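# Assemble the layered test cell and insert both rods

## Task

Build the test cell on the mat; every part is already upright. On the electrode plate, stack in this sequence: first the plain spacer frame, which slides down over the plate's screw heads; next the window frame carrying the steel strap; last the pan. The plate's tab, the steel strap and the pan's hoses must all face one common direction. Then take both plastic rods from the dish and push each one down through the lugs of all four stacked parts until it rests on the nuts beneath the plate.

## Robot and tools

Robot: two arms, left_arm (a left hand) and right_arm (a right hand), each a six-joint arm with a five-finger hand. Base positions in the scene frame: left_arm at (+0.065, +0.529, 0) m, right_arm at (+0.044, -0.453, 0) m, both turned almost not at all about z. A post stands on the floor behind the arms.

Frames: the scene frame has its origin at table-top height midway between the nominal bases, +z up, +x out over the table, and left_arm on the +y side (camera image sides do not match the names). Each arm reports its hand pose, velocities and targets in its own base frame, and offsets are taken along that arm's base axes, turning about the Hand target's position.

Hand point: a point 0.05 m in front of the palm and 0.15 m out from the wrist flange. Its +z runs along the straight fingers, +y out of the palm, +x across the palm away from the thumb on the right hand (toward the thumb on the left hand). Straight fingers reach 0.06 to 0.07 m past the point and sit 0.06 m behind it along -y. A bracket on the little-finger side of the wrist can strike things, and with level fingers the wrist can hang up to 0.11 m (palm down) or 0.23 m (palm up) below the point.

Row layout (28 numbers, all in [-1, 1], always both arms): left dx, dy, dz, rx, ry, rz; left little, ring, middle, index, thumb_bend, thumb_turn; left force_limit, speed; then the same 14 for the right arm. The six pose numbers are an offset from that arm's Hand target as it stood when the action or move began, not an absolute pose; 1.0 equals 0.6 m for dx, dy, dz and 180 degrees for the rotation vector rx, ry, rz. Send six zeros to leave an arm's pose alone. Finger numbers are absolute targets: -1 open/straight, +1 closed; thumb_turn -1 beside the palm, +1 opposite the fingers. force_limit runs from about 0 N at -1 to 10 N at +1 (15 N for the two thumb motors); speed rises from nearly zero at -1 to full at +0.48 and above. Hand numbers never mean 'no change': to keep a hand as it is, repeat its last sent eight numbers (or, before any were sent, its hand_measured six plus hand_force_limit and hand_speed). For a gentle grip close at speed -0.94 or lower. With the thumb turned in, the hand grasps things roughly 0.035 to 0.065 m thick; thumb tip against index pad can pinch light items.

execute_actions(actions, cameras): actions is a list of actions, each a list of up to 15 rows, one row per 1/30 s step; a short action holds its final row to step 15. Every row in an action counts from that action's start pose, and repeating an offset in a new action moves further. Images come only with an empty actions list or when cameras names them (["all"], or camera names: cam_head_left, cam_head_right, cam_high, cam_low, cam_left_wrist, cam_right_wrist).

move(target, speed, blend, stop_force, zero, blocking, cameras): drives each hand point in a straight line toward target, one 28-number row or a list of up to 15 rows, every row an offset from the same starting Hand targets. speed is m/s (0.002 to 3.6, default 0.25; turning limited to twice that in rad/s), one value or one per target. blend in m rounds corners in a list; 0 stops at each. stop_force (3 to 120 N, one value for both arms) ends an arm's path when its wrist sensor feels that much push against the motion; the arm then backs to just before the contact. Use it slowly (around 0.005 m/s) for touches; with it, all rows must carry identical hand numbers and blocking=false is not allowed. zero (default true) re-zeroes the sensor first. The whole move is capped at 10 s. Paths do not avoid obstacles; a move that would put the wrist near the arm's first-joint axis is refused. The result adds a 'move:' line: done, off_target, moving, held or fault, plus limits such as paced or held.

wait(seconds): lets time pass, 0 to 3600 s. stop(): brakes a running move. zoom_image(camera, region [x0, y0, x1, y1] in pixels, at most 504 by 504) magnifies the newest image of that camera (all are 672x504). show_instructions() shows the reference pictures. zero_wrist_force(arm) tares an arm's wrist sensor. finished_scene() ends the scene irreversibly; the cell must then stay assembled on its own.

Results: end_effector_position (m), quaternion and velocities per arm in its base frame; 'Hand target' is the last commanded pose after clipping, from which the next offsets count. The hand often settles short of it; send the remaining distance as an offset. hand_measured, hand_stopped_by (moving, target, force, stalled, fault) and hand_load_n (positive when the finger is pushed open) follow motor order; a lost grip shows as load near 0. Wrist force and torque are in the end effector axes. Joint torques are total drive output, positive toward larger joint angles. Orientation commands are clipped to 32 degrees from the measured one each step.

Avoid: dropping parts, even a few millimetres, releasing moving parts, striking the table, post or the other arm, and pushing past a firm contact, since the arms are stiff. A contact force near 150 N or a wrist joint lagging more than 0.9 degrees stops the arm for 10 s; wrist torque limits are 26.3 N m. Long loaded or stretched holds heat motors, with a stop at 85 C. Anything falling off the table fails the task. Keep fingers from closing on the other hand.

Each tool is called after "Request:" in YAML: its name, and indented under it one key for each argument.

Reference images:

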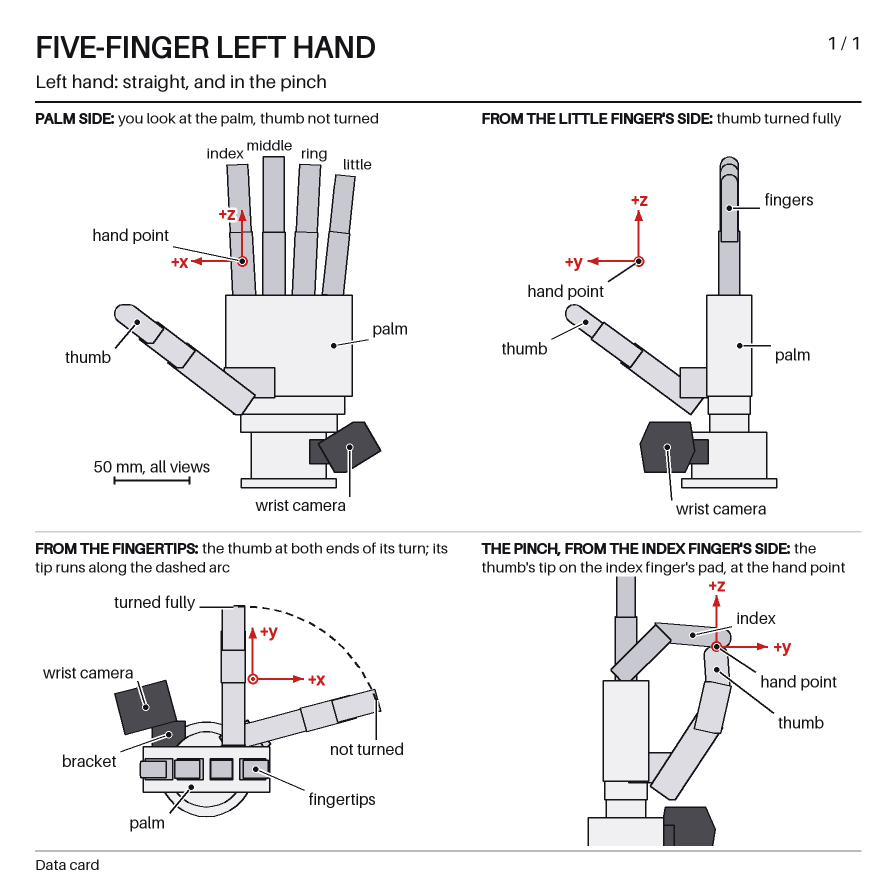

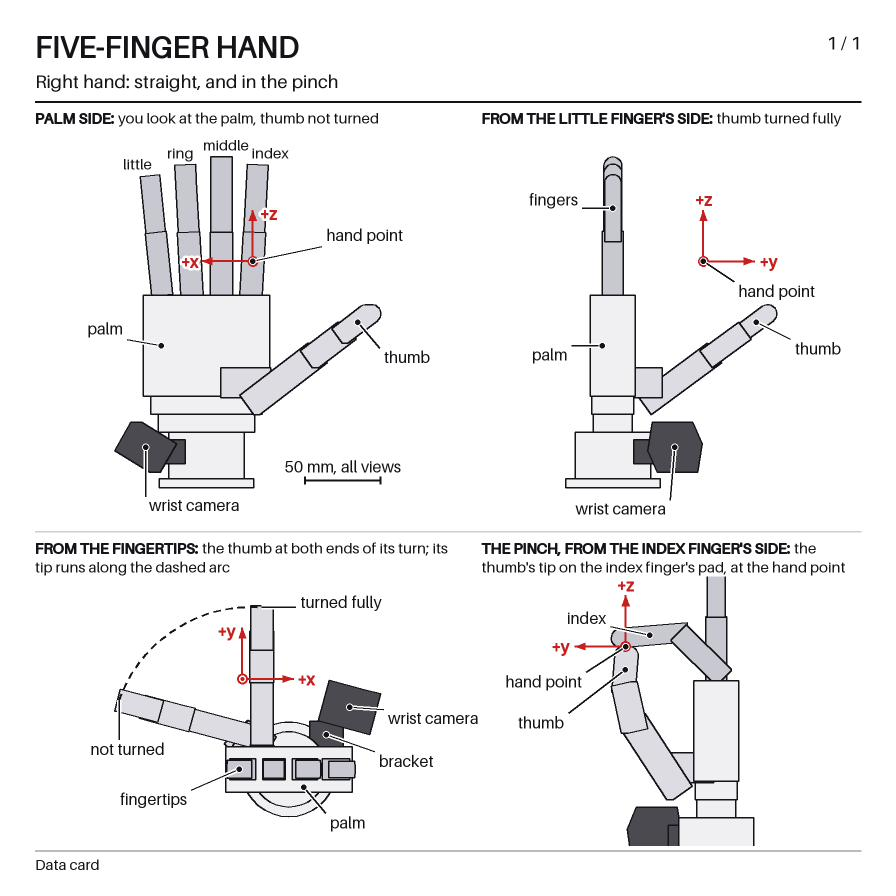

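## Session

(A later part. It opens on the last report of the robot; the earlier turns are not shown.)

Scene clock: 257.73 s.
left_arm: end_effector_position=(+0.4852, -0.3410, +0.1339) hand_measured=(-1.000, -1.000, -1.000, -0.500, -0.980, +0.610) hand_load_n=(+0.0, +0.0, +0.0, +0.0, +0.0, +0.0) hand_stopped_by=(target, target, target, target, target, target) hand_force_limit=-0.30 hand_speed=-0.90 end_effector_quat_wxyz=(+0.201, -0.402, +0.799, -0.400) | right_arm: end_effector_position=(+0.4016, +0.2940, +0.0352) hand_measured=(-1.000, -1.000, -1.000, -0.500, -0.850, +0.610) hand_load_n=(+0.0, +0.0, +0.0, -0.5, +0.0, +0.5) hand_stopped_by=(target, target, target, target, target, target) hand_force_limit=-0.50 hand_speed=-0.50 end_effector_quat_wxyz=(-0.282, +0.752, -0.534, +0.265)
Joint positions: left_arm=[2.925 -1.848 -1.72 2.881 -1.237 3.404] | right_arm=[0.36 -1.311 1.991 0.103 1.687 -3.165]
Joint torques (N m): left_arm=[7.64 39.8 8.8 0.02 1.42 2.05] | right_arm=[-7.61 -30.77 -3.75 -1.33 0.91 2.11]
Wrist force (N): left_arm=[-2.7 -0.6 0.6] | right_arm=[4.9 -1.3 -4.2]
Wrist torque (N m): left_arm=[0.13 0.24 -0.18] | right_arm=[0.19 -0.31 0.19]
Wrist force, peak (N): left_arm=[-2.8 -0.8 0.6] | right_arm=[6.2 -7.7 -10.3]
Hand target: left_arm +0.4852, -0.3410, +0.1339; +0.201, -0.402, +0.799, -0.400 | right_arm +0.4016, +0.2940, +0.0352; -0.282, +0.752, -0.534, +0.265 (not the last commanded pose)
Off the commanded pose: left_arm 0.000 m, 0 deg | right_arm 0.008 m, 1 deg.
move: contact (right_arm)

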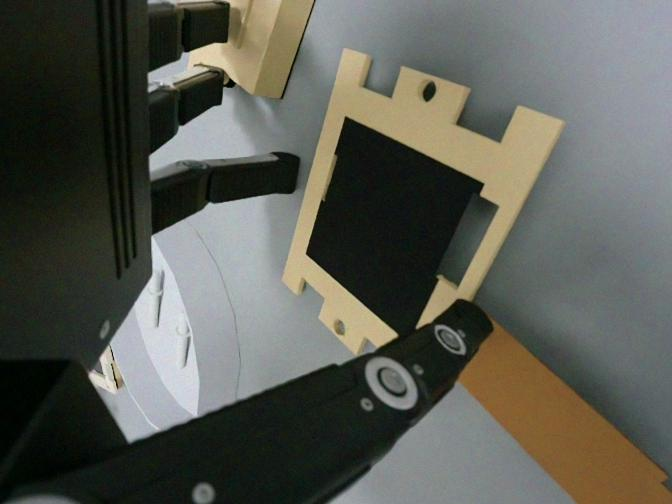

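Request:
move:
  target:
    - [0,0,0,0,0,0,-1,-1,-1,-0.5,-0.98,0.61,-0.3,-0.9, 0,0,0.01,0,0,0,-1,-1,-1,-0.5,-0.85,0.61,-0.5,-0.5]
    - [0,0,0,0,0,0,-1,-1,-1,-0.5,-0.98,0.61,-0.3,-0.9, -0.0013,-0.0163,0.01,0,0,0,-1,-1,-1,-0.5,-0.85,0.61,-0.5,-0.5]
  speed: 0.03

Request:
move:
  target: [0,0,0,0,0,0,-1,-1,-1,-0.5,-0.98,0.61,-0.3,-0.9, 0,0,-0.03,0,0,0,-1,-1,-1,-0.5,-0.85,0.61,-0.5,-0.5]
  speed: 0.005
  stop_force: 3
  cameras: ["cam_right_wrist"]

Request:
zoom_image:
  camera: "cam_right_wrist"
  region: [220, 10, 672, 450]

Scene clock: 261.20 s.
left_arm: end_effector_position=(+0.4852, -0.3410, +0.1339) hand_measured=(-1.000, -1.000, -1.000, -0.500, -0.980, +0.610) hand_load_n=(+0.0, +0.0, +0.0, +0.0, +0.0, +0.0) hand_stopped_by=(target, target, target, target, target, target) hand_force_limit=-0.30 hand_speed=-0.90 end_effector_quat_wxyz=(+0.201, -0.402, +0.799, -0.400) | right_arm: end_effector_position=(+0.4008, +0.2842, +0.0412) hand_measured=(-1.000, -1.000, -1.000, -0.500, -0.850, +0.610) hand_load_n=(+0.0, +0.0, +0.0, +0.0, +0.0, +0.0) hand_stopped_by=(target, target, target, target, target, target) hand_force_limit=-0.50 hand_speed=-0.50 end_effector_quat_wxyz=(-0.282, +0.752, -0.534, +0.265) end_effector_velocity=(+0.000, +0.001, +0.000) end_effector_angular_velocity=(+0.002, +0.000, -0.001)
Joint positions: left_arm=[2.925 -1.848 -1.72 2.881 -1.237 3.404] | right_arm=[0.334 -1.337 2.006 0.112 1.668 -3.184]
Joint velocities: left_arm=[within noise] | right_arm=[0.003 0.002 -0.002 0 0.002 0.005]
Joint torques (N m): left_arm=[7.59 40.41 8.2 0.08 1.71 2.02] | right_arm=[8.44 -14.88 -26.89 1.43 1.36 2.05]
Wrist force (N): left_arm=[-2.5 -0.9 0.6] | right_arm=[3.2 1.0 -2.1]
Wrist torque (N m): left_arm=[0.10 0.22 -0.16] | right_arm=[0.27 -0.34 0.16]
Wrist force, peak (N): left_arm=[-2.8 -0.8 0.7] | right_arm=[4.3 -2.5 -5.2]
Hand target: left_arm +0.4852, -0.3410, +0.1339; +0.201, -0.402, +0.799, -0.400 | right_arm +0.4009, +0.2842, +0.0412; -0.282, +0.752, -0.534, +0.265
Off the commanded pose: left_arm 0.000 m, 0 deg | right_arm 0.000 m, 0 deg.
move: done

Scene clock: 263.50 s.
left_arm: end_effector_position=(+0.4852, -0.3410, +0.1339) hand_measured=(-1.000, -1.000, -1.000, -0.500, -0.980, +0.610) hand_load_n=(+0.0, -0.5, +0.0, +0.0, +0.0, +0.0) hand_stopped_by=(target, target, target, target, target, target) hand_force_limit=-0.30 hand_speed=-0.90 end_effector_quat_wxyz=(+0.201, -0.402, +0.799, -0.400) | right_arm: end_effector_position=(+0.4009, +0.2842, +0.0352) hand_measured=(-1.000, -1.000, -1.000, -0.500, -0.850, +0.610) hand_load_n=(+0.0, +0.0, +0.0, +0.0, +0.0, +0.0) hand_stopped_by=(target, target, target, target, target, target) hand_force_limit=-0.50 hand_speed=-0.50 end_effector_quat_wxyz=(-0.282, +0.752, -0.534, +0.265)
Joint positions: left_arm=[2.925 -1.848 -1.72 2.881 -1.237 3.404] | right_arm=[0.334 -1.327 2.012 0.096 1.668 -3.183]
Joint torques (N m): left_arm=[7.01 40 8.57 0.04 1.63 2.12] | right_arm=[7.13 -36.79 -25.95 2.32 0.95 1.68]
Wrist force (N): left_arm=[-2.7 -0.8 0.6] | right_arm=[3.3 -1.5 -4.1]
Wrist torque (N m): left_arm=[0.12 0.25 -0.17] | right_arm=[0.20 -0.31 0.11]
Wrist force, peak (N): left_arm=[-2.9 -0.9 0.6] | right_arm=[3.2 -3.2 -5.5]
Hand target: left_arm +0.4852, -0.3410, +0.1339; +0.201, -0.402, +0.799, -0.400 | right_arm +0.4009, +0.2842, +0.0352; -0.282, +0.752, -0.534, +0.265 (not the last commanded pose)
Off the commanded pose: left_arm 0.000 m, 0 deg | right_arm 0.012 m, 0 deg.
move: contact (right_arm)

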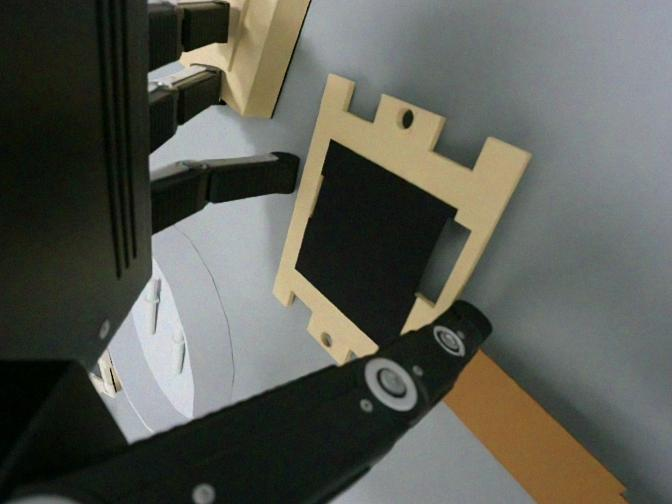

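Scaled by 1.115.

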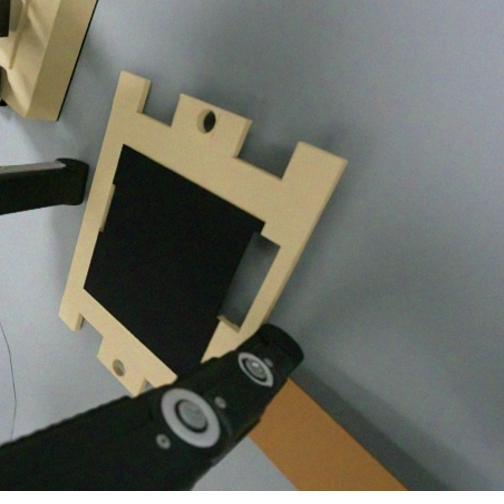

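Request:
move:
  target: [0,0,0,0,0,0,-1,-1,-1,-0.5,-0.98,0.61,-0.3,-0.9, 0,0,0.001,0,0,0,-1,-1,-1,-0.5,-0.85,0.61,-0.3,-0.9]
  speed: 0.006

Request:
execute_actions:
  actions:
    - [[0,0,0,0,0,0,-1,-1,-1,-0.5,-0.98,0.61,-0.3,-0.9, 0,0,0,0,0,0,-1,-1,-1,-0.1,-0.85,0.61,-0.5,-0.95]]

Request:
wait:
  seconds: 2
  cameras: ["cam_right_wrist"]

Request:
zoom_image:
  camera: "cam_right_wrist"
  region: [220, 10, 672, 450]

Scene clock: 266.60 s.
left_arm: end_effector_position=(+0.4852, -0.3410, +0.1339) hand_measured=(-1.000, -1.000, -1.000, -0.500, -0.980, +0.610) hand_load_n=(+0.0, +0.0, +0.0, +0.0, +0.0, +0.0) hand_stopped_by=(target, target, target, target, target, target) hand_force_limit=-0.30 hand_speed=-0.90 end_effector_quat_wxyz=(+0.201, -0.402, +0.799, -0.400) | right_arm: end_effector_position=(+0.4009, +0.2842, +0.0359) hand_measured=(-1.000, -1.000, -1.000, -0.500, -0.850, +0.610) hand_load_n=(+0.0, +0.0, +0.0, +0.0, +0.0, +0.0) hand_stopped_by=(target, target, target, target, target, target) hand_force_limit=-0.30 hand_speed=-0.90 end_effector_quat_wxyz=(-0.282, +0.752, -0.534, +0.265)
Joint positions: left_arm=[2.925 -1.848 -1.72 2.881 -1.237 3.404] | right_arm=[0.334 -1.328 2.011 0.097 1.668 -3.183]
Joint torques (N m): left_arm=[7.85 40.5 8.66 0.03 1.54 2.11] | right_arm=[5.25 -28.87 -20.76 -0.89 1.14 1]
Wrist force (N): left_arm=[-2.6 -0.7 0.6] | right_arm=[3.2 0.4 -2.3]
Wrist torque (N m): left_arm=[0.13 0.24 -0.17] | right_arm=[0.19 -0.34 0.12]
Wrist force, peak (N): left_arm=[-2.8 -0.8 0.8] | right_arm=[3.2 -2.1 -4.4]
Hand target: left_arm +0.4852, -0.3410, +0.1339; +0.201, -0.402, +0.799, -0.400 | right_arm +0.4009, +0.2842, +0.0358; -0.282, +0.752, -0.534, +0.265
Off the commanded pose: left_arm 0.000 m, 0 deg | right_arm 0.000 m, 0 deg.
move: done

Scene clock: 268.17 s.
left_arm: end_effector_position=(+0.4852, -0.3410, +0.1339) hand_measured=(-1.000, -1.000, -1.000, -0.500, -0.980, +0.610) hand_load_n=(+0.0, +0.0, +0.0, +0.0, +0.0, +0.0) hand_stopped_by=(target, target, target, target, target, target) hand_force_limit=-0.30 hand_speed=-0.90 end_effector_quat_wxyz=(+0.201, -0.402, +0.799, -0.400) | right_arm: end_effector_position=(+0.4009, +0.2842, +0.0358) hand_measured=(-1.000, -1.000, -1.000, -0.312, -0.850, +0.610) hand_load_n=(+0.0, +0.0, +0.0, +2.5, +0.0, +0.0) hand_stopped_by=(target, target, target, force, target, target) hand_force_limit=-0.50 hand_speed=-0.95 end_effector_quat_wxyz=(-0.282, +0.752, -0.534, +0.265)
Joint positions: left_arm=[2.925 -1.848 -1.72 2.881 -1.237 3.404] | right_arm=[0.334 -1.328 2.011 0.097 1.668 -3.183]
Joint torques (N m): left_arm=[7.77 39.8 8.36 0.07 1.59 2.13] | right_arm=[2.67 -15.6 -2.94 -0.11 1.06 0.8]
Wrist force (N): left_arm=[-2.8 -0.8 0.4] | right_arm=[3.0 -4.7 -2.8]
Wrist torque (N m): left_arm=[0.13 0.25 -0.18] | right_arm=[0.02 -0.32 0.09]
Wrist force, peak (N): left_arm=[-2.8 -0.9 0.7] | right_arm=[2.9 -4.6 -3.3]
Hand target: left_arm +0.4852, -0.3410, +0.1339; +0.201, -0.402, +0.799, -0.400 | right_arm +0.4009, +0.2842, +0.0358; -0.282, +0.752, -0.534, +0.265
Off the commanded pose: left_arm 0.000 m, 0 deg | right_arm 0.000 m, 0 deg.

Scene clock: 270.17 s.
left_arm: end_effector_position=(+0.4852, -0.3410, +0.1339) hand_measured=(-1.000, -1.000, -1.000, -0.500, -0.980, +0.610) hand_load_n=(+0.0, -0.5, +0.0, +0.0, +0.0, +0.0) hand_stopped_by=(target, target, target, target, target, target) hand_force_limit=-0.30 hand_speed=-0.90 end_effector_quat_wxyz=(+0.201, -0.402, +0.799, -0.400) | right_arm: end_effector_position=(+0.4009, +0.2842, +0.0358) hand_measured=(-1.000, -1.000, -1.000, -0.312, -0.850, +0.610) hand_load_n=(+0.0, +0.0, +0.0, +2.5, +0.0, +0.0) hand_stopped_by=(target, target, target, force, target, target) hand_force_limit=-0.50 hand_speed=-0.95 end_effector_quat_wxyz=(-0.282, +0.752, -0.534, +0.265)
Joint positions: left_arm=[2.925 -1.848 -1.72 2.881 -1.237 3.404] | right_arm=[0.334 -1.328 2.011 0.097 1.668 -3.183]
Joint torques (N m): left_arm=[6.87 40.27 9.22 0.07 1.5 1.89] | right_arm=[2 -14.63 -2.52 2.59 1.08 0.36]
Wrist force (N): left_arm=[-2.8 -0.9 0.5] | right_arm=[2.8 -4.3 -3.2]
Wrist torque (N m): left_arm=[0.10 0.25 -0.17] | right_arm=[0.08 -0.25 0.07]
Wrist force, peak (N): left_arm=[-2.9 -1.0 0.7] | right_arm=[3.2 -4.7 -3.5]
Hand target: left_arm +0.4852, -0.3410, +0.1339; +0.201, -0.402, +0.799, -0.400 | right_arm +0.4009, +0.2842, +0.0358; -0.282, +0.752, -0.534, +0.265
Off the commanded pose: left_arm 0.000 m, 0 deg | right_arm 0.000 m, 0 deg.
wait: 2.00 s; at rest by 0.17 s

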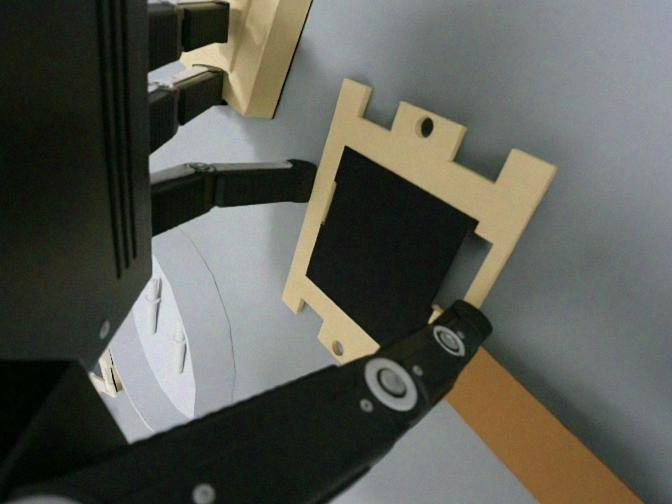

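Scaled by 1.115.

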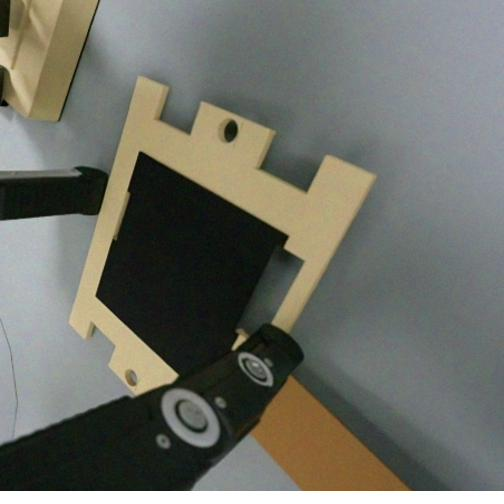

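Request:
zoom_image:
  camera: "cam_right_wrist"
  region: [400, 240, 560, 400]

Request:
zoom_image:
  camera: "cam_right_wrist"
  region: [240, 100, 400, 260]

Scaled by 3.150.

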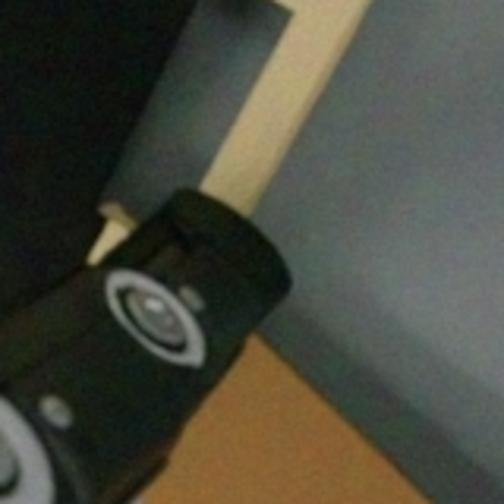

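Scaled by 3.150.

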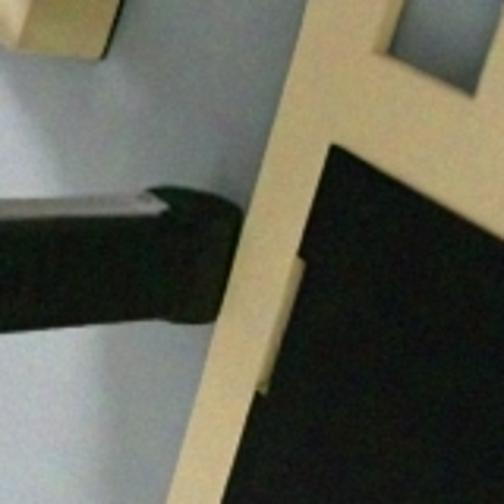

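Request:
move:
  target:
    - [0,0,0,0,0,0,-1,-1,-1,-0.5,-0.98,0.61,-0.3,-0.9, 0,0,0,0,0,0,-1,-1,-1,-0.55,-0.85,0.61,-0.5,-0.5]
    - [0,0,0,0,0,0,-1,-1,-1,-0.5,-0.98,0.61,-0.3,-0.9, 0,0,0.025,0,0,0,-1,-1,-1,-0.55,-0.85,0.61,-0.5,-0.5]
  speed: 0.03
  cameras: ["cam_right_wrist","cam_low"]

Request:
zoom_image:
  camera: "cam_right_wrist"
  region: [220, 10, 672, 450]

Scene clock: 277.80 s.
left_arm: end_effector_position=(+0.4852, -0.3410, +0.1339) hand_measured=(-1.000, -1.000, -1.000, -0.500, -0.980, +0.610) hand_load_n=(+0.0, +0.0, +0.0, +0.0, +0.0, +0.0) hand_stopped_by=(target, target, target, target, target, target) hand_force_limit=-0.30 hand_speed=-0.90 end_effector_quat_wxyz=(+0.201, -0.402, +0.799, -0.400) | right_arm: end_effector_position=(+0.4010, +0.2843, +0.0510) hand_measured=(-1.000, -1.000, -1.000, -0.550, -0.850, +0.610) hand_load_n=(+0.0, +0.0, +0.0, +0.0, +0.0, +0.0) hand_stopped_by=(target, target, target, target, target, target) hand_force_limit=-0.50 hand_speed=-0.50 end_effector_quat_wxyz=(-0.282, +0.752, -0.534, +0.266) end_effector_velocity=(+0.001, +0.001, -0.001) end_effector_angular_velocity=(+0.002, -0.002, +0.001)
Joint positions: left_arm=[2.925 -1.848 -1.72 2.881 -1.237 3.404] | right_arm=[0.334 -1.352 1.994 0.138 1.668 -3.183]
Joint velocities: left_arm=[within noise] | right_arm=[0 0.002 0.001 -0.006 -0.002 0]
Joint torques (N m): left_arm=[7.66 40.45 8.74 0.05 1.62 2.01] | right_arm=[-2.81 -15.9 -5.57 -1.09 0.87 -0.57]
Wrist force (N): left_arm=[-2.8 -0.8 0.7] | right_arm=[3.0 0.4 -2.0]
Wrist torque (N m): left_arm=[0.11 0.26 -0.18] | right_arm=[0.18 -0.34 0.11]
Wrist force, peak (N): left_arm=[-2.9 -0.9 0.5] | right_arm=[3.5 -4.9 -3.3]
Hand target: left_arm +0.4852, -0.3410, +0.1339; +0.201, -0.402, +0.799, -0.400 | right_arm +0.4009, +0.2842, +0.0508; -0.282, +0.752, -0.534, +0.265
Off the commanded pose: left_arm 0.000 m, 0 deg | right_arm 0.000 m, 0 deg.
move: done
Images, in order (width x height): cam_low 672x504, cam_right_wrist 672x504.

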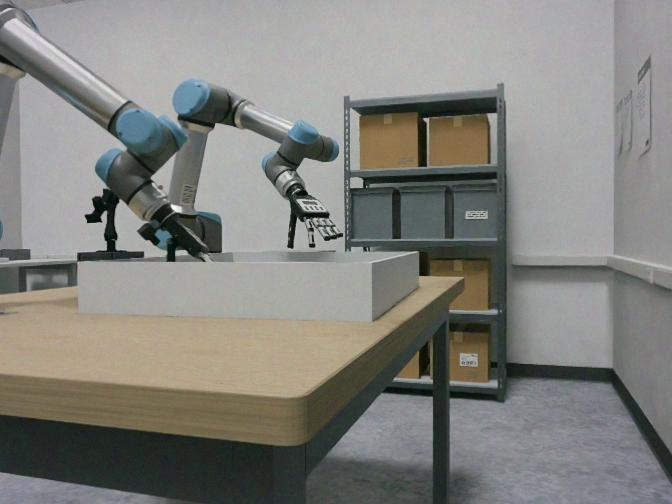

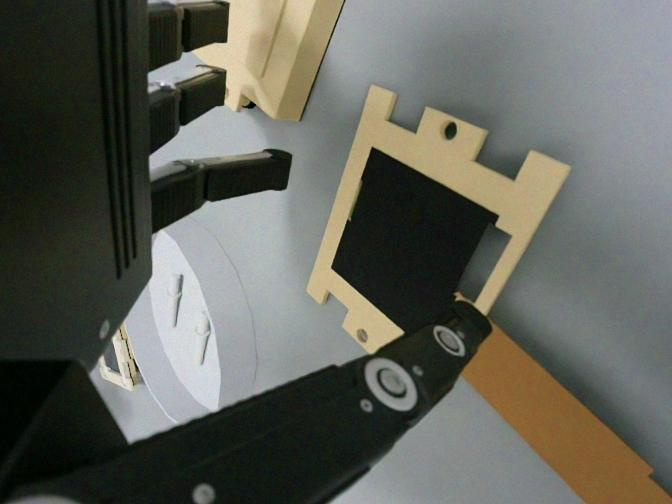

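Scaled by 1.115.

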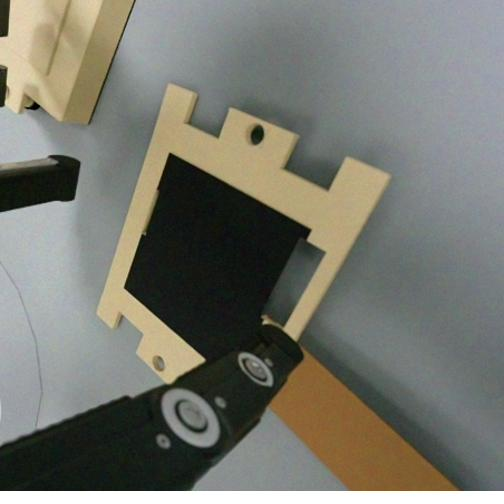

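Request:
move:
  target:
    - [0,0,0,0,0,0,-1,-1,-1,-0.5,-0.98,0.61,-0.3,-0.9, -0.0072,-0.0132,0,0,0,0,-1,-1,-1,-0.55,-0.85,0.61,-0.5,-0.5]
    - [0,0,0,0,0,0,-1,-1,-1,-0.5,-0.98,0.61,-0.3,-0.9, -0.0072,-0.0132,-0.02,0,0,0,-1,-1,-1,-0.55,-0.85,0.61,-0.5,-0.5]
  speed: 0.03

Request:
move:
  target: [0,0,0,0,0,0,-1,-1,-1,-0.5,-0.98,0.61,-0.3,-0.9, 0,0,-0.03,0,0,0,-1,-1,-1,-0.55,-0.85,0.61,-0.5,-0.5]
  speed: 0.005
  stop_force: 3
  cameras: ["cam_right_wrist"]

Request:
zoom_image:
  camera: "cam_right_wrist"
  region: [220, 10, 672, 450]

Scene clock: 280.93 s.
left_arm: end_effector_position=(+0.4852, -0.3410, +0.1339) hand_measured=(-1.000, -1.000, -1.000, -0.500, -0.980, +0.610) hand_load_n=(+0.0, +0.0, +0.0, +0.0, +0.0, +0.0) hand_stopped_by=(target, target, target, target, target, target) hand_force_limit=-0.30 hand_speed=-0.90 end_effector_quat_wxyz=(+0.201, -0.402, +0.799, -0.400) | right_arm: end_effector_position=(+0.3964, +0.2763, +0.0386) hand_measured=(-1.000, -1.000, -1.000, -0.550, -0.850, +0.610) hand_load_n=(+0.0, -0.5, +0.0, +0.0, +0.0, -0.5) hand_stopped_by=(target, target, target, target, target, target) hand_force_limit=-0.50 hand_speed=-0.50 end_effector_quat_wxyz=(-0.282, +0.752, -0.534, +0.265)
Joint positions: left_arm=[2.925 -1.848 -1.72 2.881 -1.237 3.404] | right_arm=[0.315 -1.351 2.033 0.099 1.655 -3.196]
Joint torques (N m): left_arm=[8.05 40.22 9.26 -0.16 1.44 2.13] | right_arm=[9.24 -37.3 -27.51 2.4 1.35 1.98]
Wrist force (N): left_arm=[-2.4 -0.7 0.6] | right_arm=[3.5 0.6 -2.0]
Wrist torque (N m): left_arm=[0.13 0.21 -0.16] | right_arm=[0.20 -0.40 0.17]
Wrist force, peak (N): left_arm=[-2.9 -0.8 0.6] | right_arm=[3.4 0.7 -2.3]
Hand target: left_arm +0.4852, -0.3410, +0.1339; +0.201, -0.402, +0.799, -0.400 | right_arm +0.3966, +0.2763, +0.0388; -0.282, +0.752, -0.534, +0.265
Off the commanded pose: left_arm 0.000 m, 0 deg | right_arm 0.000 m, 0 deg.
move: done

Scene clock: 282.90 s.
left_arm: end_effector_position=(+0.4852, -0.3410, +0.1339) hand_measured=(-1.000, -1.000, -1.000, -0.500, -0.980, +0.610) hand_load_n=(+0.0, +0.0, +0.0, +0.0, +0.0, +0.0) hand_stopped_by=(target, target, target, target, target, target) hand_force_limit=-0.30 hand_speed=-0.90 end_effector_quat_wxyz=(+0.201, -0.402, +0.799, -0.400) | right_arm: end_effector_position=(+0.3966, +0.2763, +0.0347) hand_measured=(-1.000, -1.000, -1.000, -0.550, -0.850, +0.610) hand_load_n=(+0.0, +0.0, +0.0, +0.0, +0.0, +0.0) hand_stopped_by=(target, target, target, target, target, target) hand_force_limit=-0.50 hand_speed=-0.50 end_effector_quat_wxyz=(-0.282, +0.752, -0.534, +0.265)
Joint positions: left_arm=[2.925 -1.848 -1.72 2.881 -1.237 3.404] | right_arm=[0.315 -1.345 2.037 0.087 1.655 -3.196]
Joint torques (N m): left_arm=[7.46 40.59 8.88 -0.05 1.58 2.1] | right_arm=[8.32 -36.08 -24.93 1.96 1.14 1.88]
Wrist force (N): left_arm=[-2.7 -0.5 0.7] | right_arm=[3.1 -0.8 -4.8]
Wrist torque (N m): left_arm=[0.15 0.25 -0.18] | right_arm=[0.39 -0.27 0.13]
Wrist force, peak (N): left_arm=[-2.8 -0.7 0.6] | right_arm=[3.3 -3.5 -6.4]
Hand target: left_arm +0.4852, -0.3410, +0.1339; +0.201, -0.402, +0.799, -0.400 | right_arm +0.3966, +0.2763, +0.0347; -0.282, +0.752, -0.534, +0.265 (not the last commanded pose)
Off the commanded pose: left_arm 0.000 m, 0 deg | right_arm 0.014 m, 0 deg.
move: contact (right_arm)

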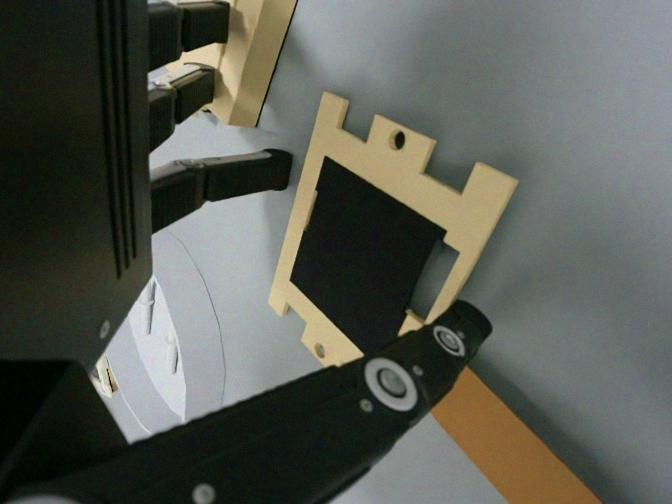

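Scaled by 1.115.

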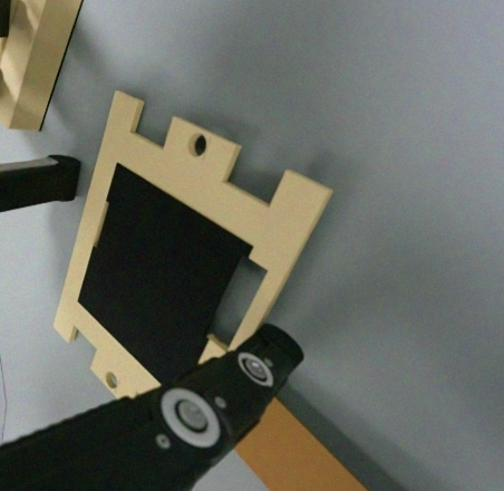

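Request:
move:
  target:
    - [0,0,0,0,0,0,-1,-1,-1,-0.5,-0.98,0.61,-0.3,-0.9, 0,0,0.013,0,0,0,-1,-1,-1,-0.55,-0.85,0.61,-0.5,-0.5]
    - [0,0,0,0,0,0,-1,-1,-1,-0.5,-0.98,0.61,-0.3,-0.9, -0.002,0.006,0.013,-0.0420,-0.0146,0,-1,-1,-1,-0.55,-0.85,0.61,-0.5,-0.5]
  speed: 0.02

Request:
move:
  target: [0,0,0,0,0,0,-1,-1,-1,-0.5,-0.98,0.61,-0.3,-0.9, 0,0,-0.03,0,0,0,-1,-1,-1,-0.55,-0.85,0.61,-0.5,-0.5]
  speed: 0.004
  stop_force: 3
  cameras: ["cam_right_wrist"]

Request:
zoom_image:
  camera: "cam_right_wrist"
  region: [220, 10, 672, 450]

Scene clock: 291.43 s.
left_arm: end_effector_position=(+0.4852, -0.3410, +0.1339) hand_measured=(-1.000, -1.000, -1.000, -0.500, -0.980, +0.610) hand_load_n=(+0.0, +0.0, +0.0, +0.0, +0.0, +0.0) hand_stopped_by=(target, target, target, target, target, target) hand_force_limit=-0.30 hand_speed=-0.90 end_effector_quat_wxyz=(+0.201, -0.402, +0.799, -0.400) | right_arm: end_effector_position=(+0.3954, +0.2799, +0.0425) hand_measured=(-1.000, -1.000, -1.000, -0.550, -0.850, +0.610) hand_load_n=(+0.0, +0.0, +0.0, +0.0, +0.0, +0.0) hand_stopped_by=(target, target, target, target, target, target) hand_force_limit=-0.50 hand_speed=-0.50 end_effector_quat_wxyz=(-0.244, +0.762, -0.509, +0.317) end_effector_velocity=(+0.000, +0.001, +0.000) end_effector_angular_velocity=(+0.004, +0.001, +0.003)
Joint positions: left_arm=[2.925 -1.848 -1.72 2.881 -1.237 3.404] | right_arm=[0.419 -1.325 1.99 0.114 1.827 -3.224]
Joint velocities: left_arm=[within noise] | right_arm=[-0.001 -0.001 -0.001 0 -0.006 0]
Joint torques (N m): left_arm=[7.89 39.61 9.25 0.01 1.59 2.03] | right_arm=[-6.64 -26.31 -18.98 2.18 -1.29 -1.11]
Wrist force (N): left_arm=[-2.6 -0.7 0.6] | right_arm=[3.4 0.7 -2.2]
Wrist torque (N m): left_arm=[0.13 0.24 -0.17] | right_arm=[0.19 -0.30 0.21]
Wrist force, peak (N): left_arm=[-2.9 -0.9 0.6] | right_arm=[3.0 -1.6 -4.9]
Hand target: left_arm +0.4852, -0.3410, +0.1339; +0.201, -0.402, +0.799, -0.400 | right_arm +0.3954, +0.2799, +0.0425; -0.244, +0.762, -0.509, +0.317
Off the commanded pose: left_arm 0.000 m, 0 deg | right_arm 0.000 m, 0 deg.
move: done

Scene clock: 294.63 s.
left_arm: end_effector_position=(+0.4852, -0.3410, +0.1339) hand_measured=(-1.000, -1.000, -1.000, -0.500, -0.980, +0.610) hand_load_n=(+0.0, +0.0, +0.0, +0.0, +0.0, +0.0) hand_stopped_by=(target, target, target, target, target, target) hand_force_limit=-0.30 hand_speed=-0.90 end_effector_quat_wxyz=(+0.201, -0.402, +0.799, -0.400) | right_arm: end_effector_position=(+0.3954, +0.2799, +0.0345) hand_measured=(-1.000, -1.000, -1.000, -0.550, -0.850, +0.610) hand_load_n=(+0.0, +0.0, +0.0, +0.0, +0.0, +0.0) hand_stopped_by=(target, target, target, target, target, target) hand_force_limit=-0.50 hand_speed=-0.50 end_effector_quat_wxyz=(-0.244, +0.762, -0.509, +0.317)
Joint positions: left_arm=[2.925 -1.848 -1.72 2.881 -1.237 3.404] | right_arm=[0.419 -1.312 1.999 0.092 1.826 -3.224]
Joint torques (N m): left_arm=[6.98 40.06 8.84 0.04 1.63 1.96] | right_arm=[-7.39 -38.3 -25.23 2.2 -1.15 1.84]
Wrist force (N): left_arm=[-2.7 -0.9 0.7] | right_arm=[4.2 -2.0 -5.1]
Wrist torque (N m): left_arm=[0.09 0.25 -0.17] | right_arm=[0.23 -0.29 0.22]
Wrist force, peak (N): left_arm=[-2.8 -0.7 0.6] | right_arm=[4.4 -3.0 -5.6]
Hand target: left_arm +0.4852, -0.3410, +0.1339; +0.201, -0.402, +0.799, -0.400 | right_arm +0.3954, +0.2799, +0.0345; -0.244, +0.762, -0.509, +0.317 (not the last commanded pose)
Off the commanded pose: left_arm 0.000 m, 0 deg | right_arm 0.010 m, 0 deg.
move: contact (right_arm)

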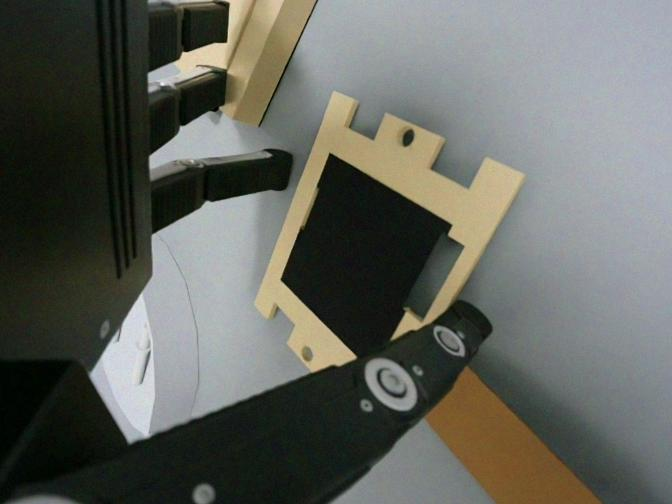

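Scaled by 1.115.

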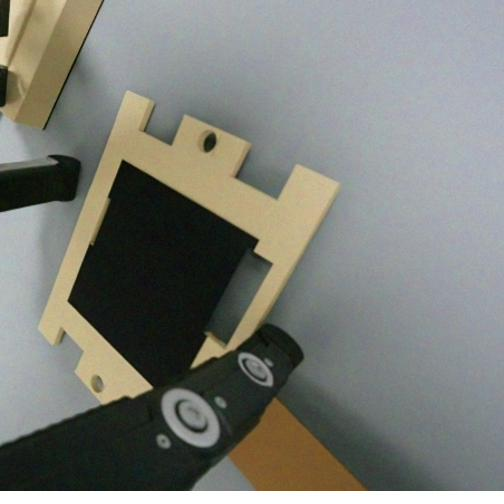

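Request:
move:
  target: [0,0,0,0,0,0,-1,-1,-1,-0.5,-0.98,0.61,-0.3,-0.9, 0,0,0.0012,0,0,0,-1,-1,-1,-0.55,-0.85,0.61,-0.3,-0.9]
  speed: 0.006

Request:
execute_actions:
  actions:
    - [[0,0,0,0,0,0,-1,-1,-1,-0.5,-0.98,0.61,-0.3,-0.9, 0,0,0,0,0,0,-1,-1,-1,-0.1,-0.85,0.61,-0.5,-0.95]]

Request:
wait:
  seconds: 2
  cameras: ["cam_right_wrist"]

Request:
zoom_image:
  camera: "cam_right_wrist"
  region: [220, 10, 672, 450]

Scene clock: 296.57 s.
left_arm: end_effector_position=(+0.4852, -0.3410, +0.1339) hand_measured=(-1.000, -1.000, -1.000, -0.500, -0.980, +0.610) hand_load_n=(+0.0, +0.0, +0.0, +0.0, +0.0, +0.0) hand_stopped_by=(target, target, target, target, target, target) hand_force_limit=-0.30 hand_speed=-0.90 end_effector_quat_wxyz=(+0.201, -0.402, +0.799, -0.400) | right_arm: end_effector_position=(+0.3954, +0.2799, +0.0352) hand_measured=(-1.000, -1.000, -1.000, -0.550, -0.850, +0.610) hand_load_n=(+0.0, +0.0, +0.0, +0.0, +0.0, +0.0) hand_stopped_by=(target, target, target, target, target, target) hand_force_limit=-0.30 hand_speed=-0.90 end_effector_quat_wxyz=(-0.244, +0.762, -0.509, +0.317)
Joint positions: left_arm=[2.925 -1.848 -1.72 2.881 -1.237 3.404] | right_arm=[0.419 -1.313 1.998 0.094 1.826 -3.224]
Joint torques (N m): left_arm=[6.45 39.41 9.31 0.04 1.48 2.07] | right_arm=[-5.64 -27.54 -19.83 -1.41 -1.1 1.76]
Wrist force (N): left_arm=[-2.8 -0.8 0.6] | right_arm=[3.8 0.5 -2.6]
Wrist torque (N m): left_arm=[0.12 0.26 -0.18] | right_arm=[0.24 -0.33 0.23]
Wrist force, peak (N): left_arm=[-2.9 -0.8 0.5] | right_arm=[4.4 -2.4 -5.3]
Hand target: left_arm +0.4852, -0.3410, +0.1339; +0.201, -0.402, +0.799, -0.400 | right_arm +0.3954, +0.2799, +0.0352; -0.244, +0.762, -0.509, +0.317
Off the commanded pose: left_arm 0.000 m, 0 deg | right_arm 0.000 m, 0 deg.
move: done

Scene clock: 297.67 s.
left_arm: end_effector_position=(+0.4852, -0.3410, +0.1339) hand_measured=(-1.000, -1.000, -1.000, -0.500, -0.980, +0.610) hand_load_n=(+0.0, +0.0, +0.0, +0.0, +0.0, +0.0) hand_stopped_by=(target, target, target, target, target, target) hand_force_limit=-0.30 hand_speed=-0.90 end_effector_quat_wxyz=(+0.201, -0.402, +0.799, -0.400) | right_arm: end_effector_position=(+0.3954, +0.2799, +0.0352) hand_measured=(-1.000, -1.000, -1.000, -0.428, -0.850, +0.610) hand_load_n=(+0.0, +0.0, +0.0, +2.5, +0.0, +0.0) hand_stopped_by=(target, target, target, force, target, target) hand_force_limit=-0.50 hand_speed=-0.95 end_effector_quat_wxyz=(-0.244, +0.762, -0.509, +0.317)
Joint positions: left_arm=[2.925 -1.848 -1.72 2.881 -1.237 3.404] | right_arm=[0.419 -1.313 1.998 0.094 1.826 -3.224]
Joint torques (N m): left_arm=[6.7 40.31 9.21 0.01 1.56 1.9] | right_arm=[-4.73 -14.81 -2.88 -0.25 -1.06 1.77]
Wrist force (N): left_arm=[-2.5 -0.8 0.5] | right_arm=[4.1 -3.8 -2.9]
Wrist torque (N m): left_arm=[0.12 0.22 -0.16] | right_arm=[0.05 -0.32 0.20]
Wrist force, peak (N): left_arm=[-2.8 -0.8 0.5] | right_arm=[4.0 -4.0 -3.5]
Hand target: left_arm +0.4852, -0.3410, +0.1339; +0.201, -0.402, +0.799, -0.400 | right_arm +0.3954, +0.2799, +0.0352; -0.244, +0.762, -0.509, +0.317
Off the commanded pose: left_arm 0.000 m, 0 deg | right_arm 0.000 m, 0 deg.

Scene clock: 299.67 s.
left_arm: end_effector_position=(+0.4852, -0.3410, +0.1339) hand_measured=(-1.000, -1.000, -1.000, -0.500, -0.980, +0.610) hand_load_n=(+0.0, +0.0, +0.0, +0.0, +0.0, +0.0) hand_stopped_by=(target, target, target, target, target, target) hand_force_limit=-0.30 hand_speed=-0.90 end_effector_quat_wxyz=(+0.201, -0.402, +0.799, -0.400) | right_arm: end_effector_position=(+0.3954, +0.2799, +0.0352) hand_measured=(-1.000, -1.000, -1.000, -0.428, -0.850, +0.610) hand_load_n=(+0.0, +0.0, +0.0, +2.0, +0.0, +0.0) hand_stopped_by=(target, target, target, force, target, target) hand_force_limit=-0.50 hand_speed=-0.95 end_effector_quat_wxyz=(-0.244, +0.762, -0.509, +0.317)
Joint positions: left_arm=[2.925 -1.848 -1.72 2.881 -1.237 3.404] | right_arm=[0.419 -1.313 1.998 0.094 1.826 -3.224]
Joint torques (N m): left_arm=[6.59 40.32 9.5 -0.03 1.49 1.88] | right_arm=[-3.03 -15.73 -2.92 2.69 -1.11 1.57]
Wrist force (N): left_arm=[-2.7 -0.8 0.7] | right_arm=[4.0 -3.8 -3.3]
Wrist torque (N m): left_arm=[0.10 0.25 -0.17] | right_arm=[0.12 -0.31 0.21]
Wrist force, peak (N): left_arm=[-2.9 -0.8 0.6] | right_arm=[4.0 -4.1 -3.6]
Hand target: left_arm +0.4852, -0.3410, +0.1339; +0.201, -0.402, +0.799, -0.400 | right_arm +0.3954, +0.2799, +0.0352; -0.244, +0.762, -0.509, +0.317
Off the commanded pose: left_arm 0.000 m, 0 deg | right_arm 0.000 m, 0 deg.
wait: 2.00 s; at rest by 0.17 s

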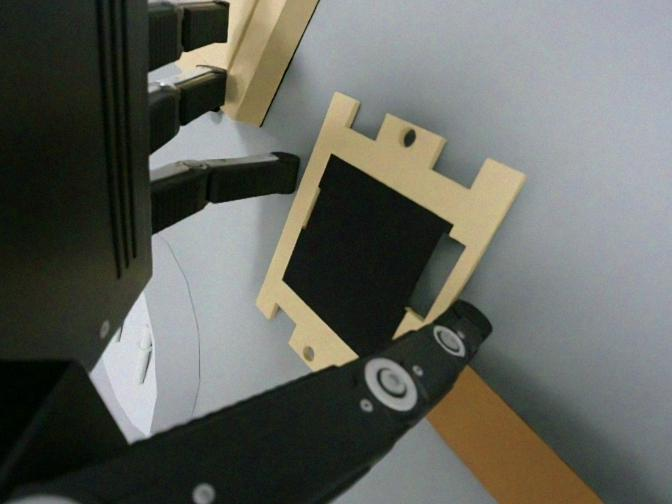

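Scaled by 1.115.

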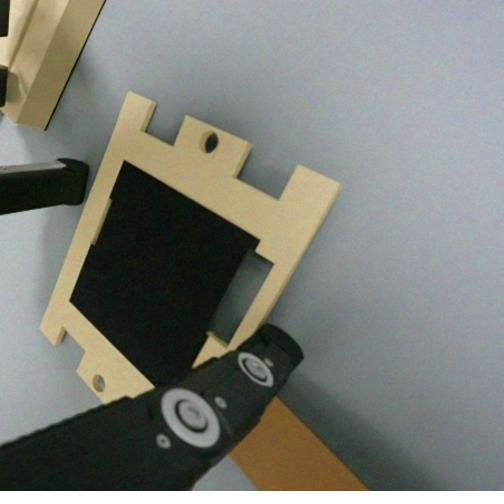

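Request:
execute_actions:
  actions: []

Scene clock: 302.93 s.
left_arm: end_effector_position=(+0.4852, -0.3410, +0.1339) hand_measured=(-1.000, -1.000, -1.000, -0.500, -0.980, +0.610) hand_load_n=(+0.0, +0.0, +0.0, +0.0, +0.0, +0.0) hand_stopped_by=(target, target, target, target, target, target) hand_force_limit=-0.30 hand_speed=-0.90 end_effector_quat_wxyz=(+0.201, -0.402, +0.799, -0.400) | right_arm: end_effector_position=(+0.3954, +0.2799, +0.0352) hand_measured=(-1.000, -1.000, -1.000, -0.428, -0.850, +0.610) hand_load_n=(+0.0, +0.0, +0.0, +2.5, +0.0, +0.0) hand_stopped_by=(target, target, target, force, target, target) hand_force_limit=-0.50 hand_speed=-0.95 end_effector_quat_wxyz=(-0.244, +0.762, -0.509, +0.317)
Joint positions: left_arm=[2.925 -1.848 -1.72 2.881 -1.237 3.404] | right_arm=[0.419 -1.313 1.998 0.094 1.826 -3.224]
Joint velocities: within noise
Joint torques (N m): left_arm=[6.87 40.13 9.55 0.14 1.55 1.93] | right_arm=[-0.55 -15.72 -2.71 2.64 -0.97 1.6]
Motor temperatures (°C): left_arm=[41 34 32 35 47 36] | right_arm=[31 25 34 45 40 37]
Wrist force (N): left_arm=[-2.7 -0.9 0.4] | right_arm=[4.2 -3.8 -3.1]
Wrist torque (N m): left_arm=[0.11 0.25 -0.18] | right_arm=[0.08 -0.32 0.20]
Wrist force, peak (N): left_arm=[-2.8 -0.8 0.7] | right_arm=[4.4 -4.1 -3.1]
Hand target: left_arm +0.4852, -0.3410, +0.1339; +0.201, -0.402, +0.799, -0.400 | right_arm +0.3954, +0.2799, +0.0352; -0.244, +0.762, -0.509, +0.317
Off the commanded pose: left_arm 0.000 m, 0 deg | right_arm 0.000 m, 0 deg.

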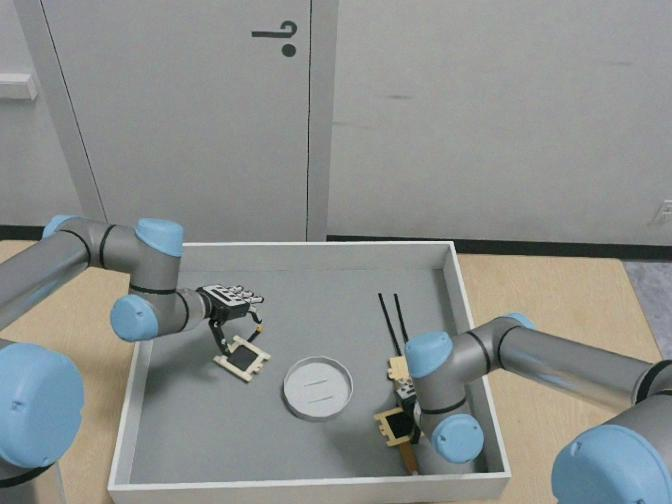

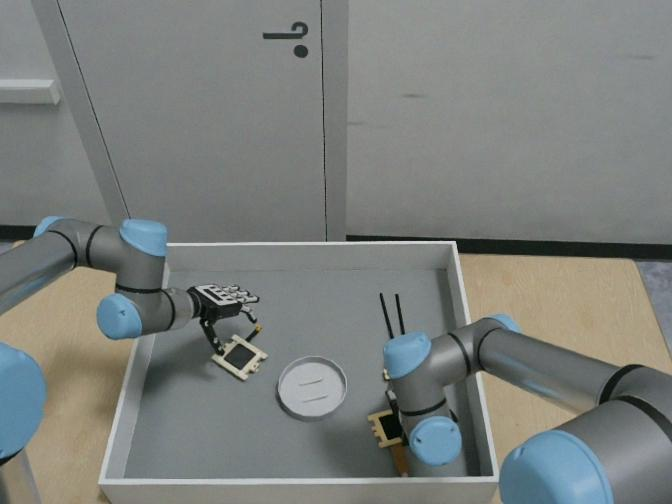

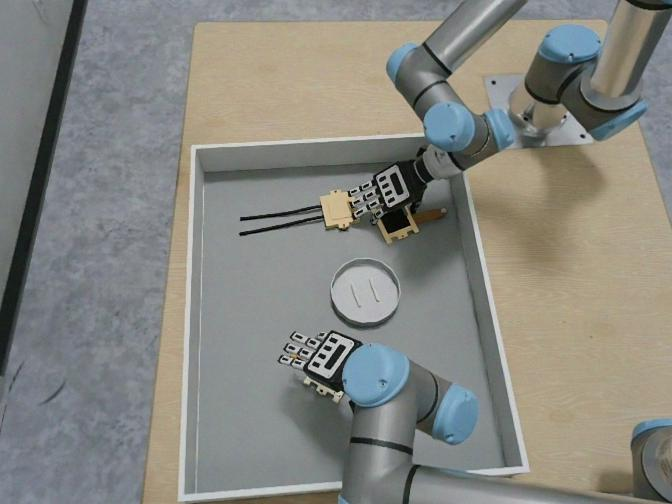

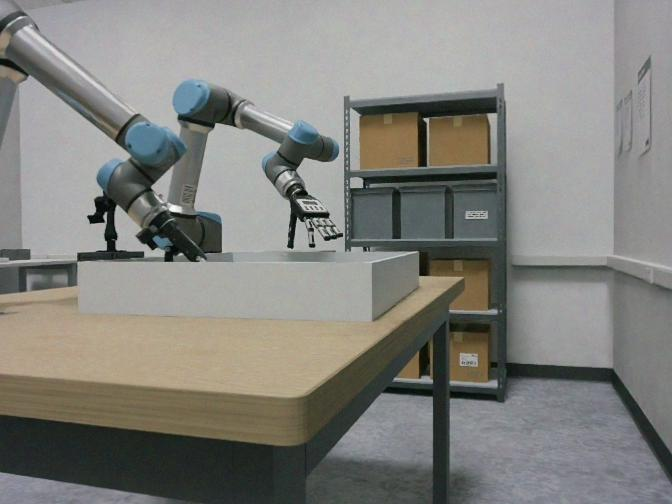

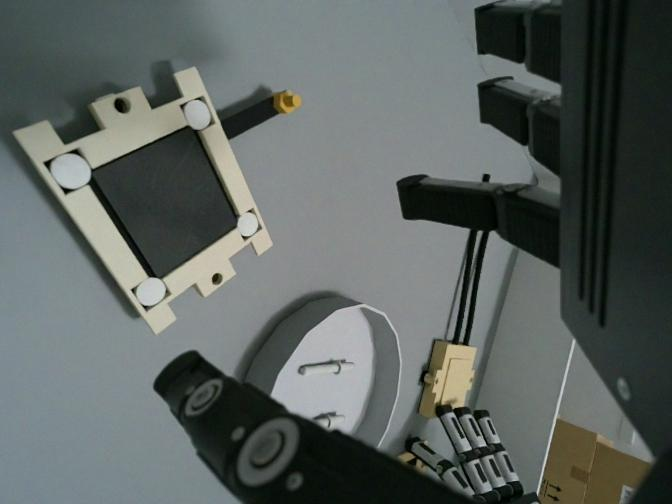

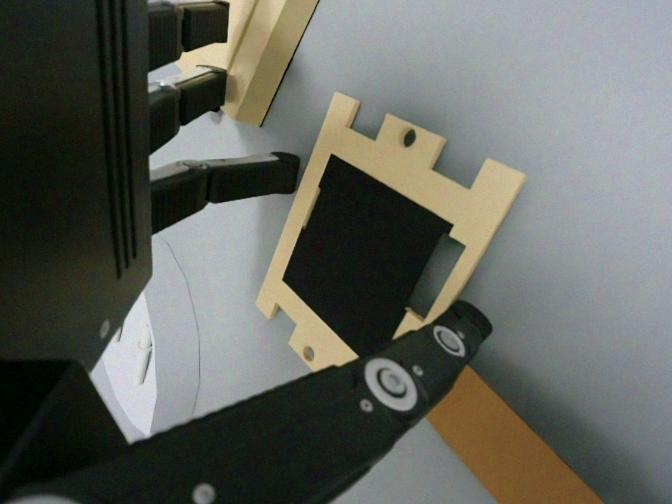

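Request:
zoom_image:
  camera: "cam_right_wrist"
  region: [240, 80, 540, 400]

Request:
zoom_image:
  camera: "cam_high"
  region: [300, 150, 480, 290]

Scaled by 1.575.

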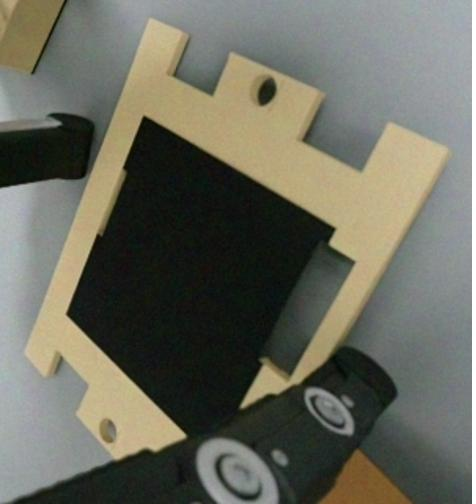

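Scaled by 2.800.

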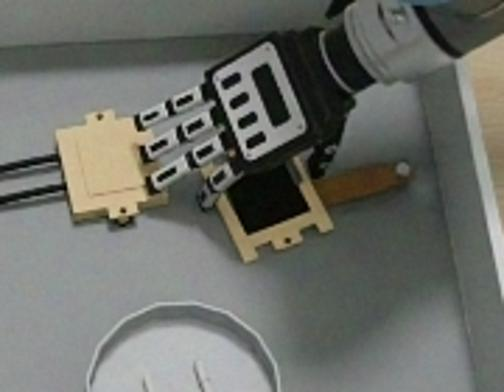

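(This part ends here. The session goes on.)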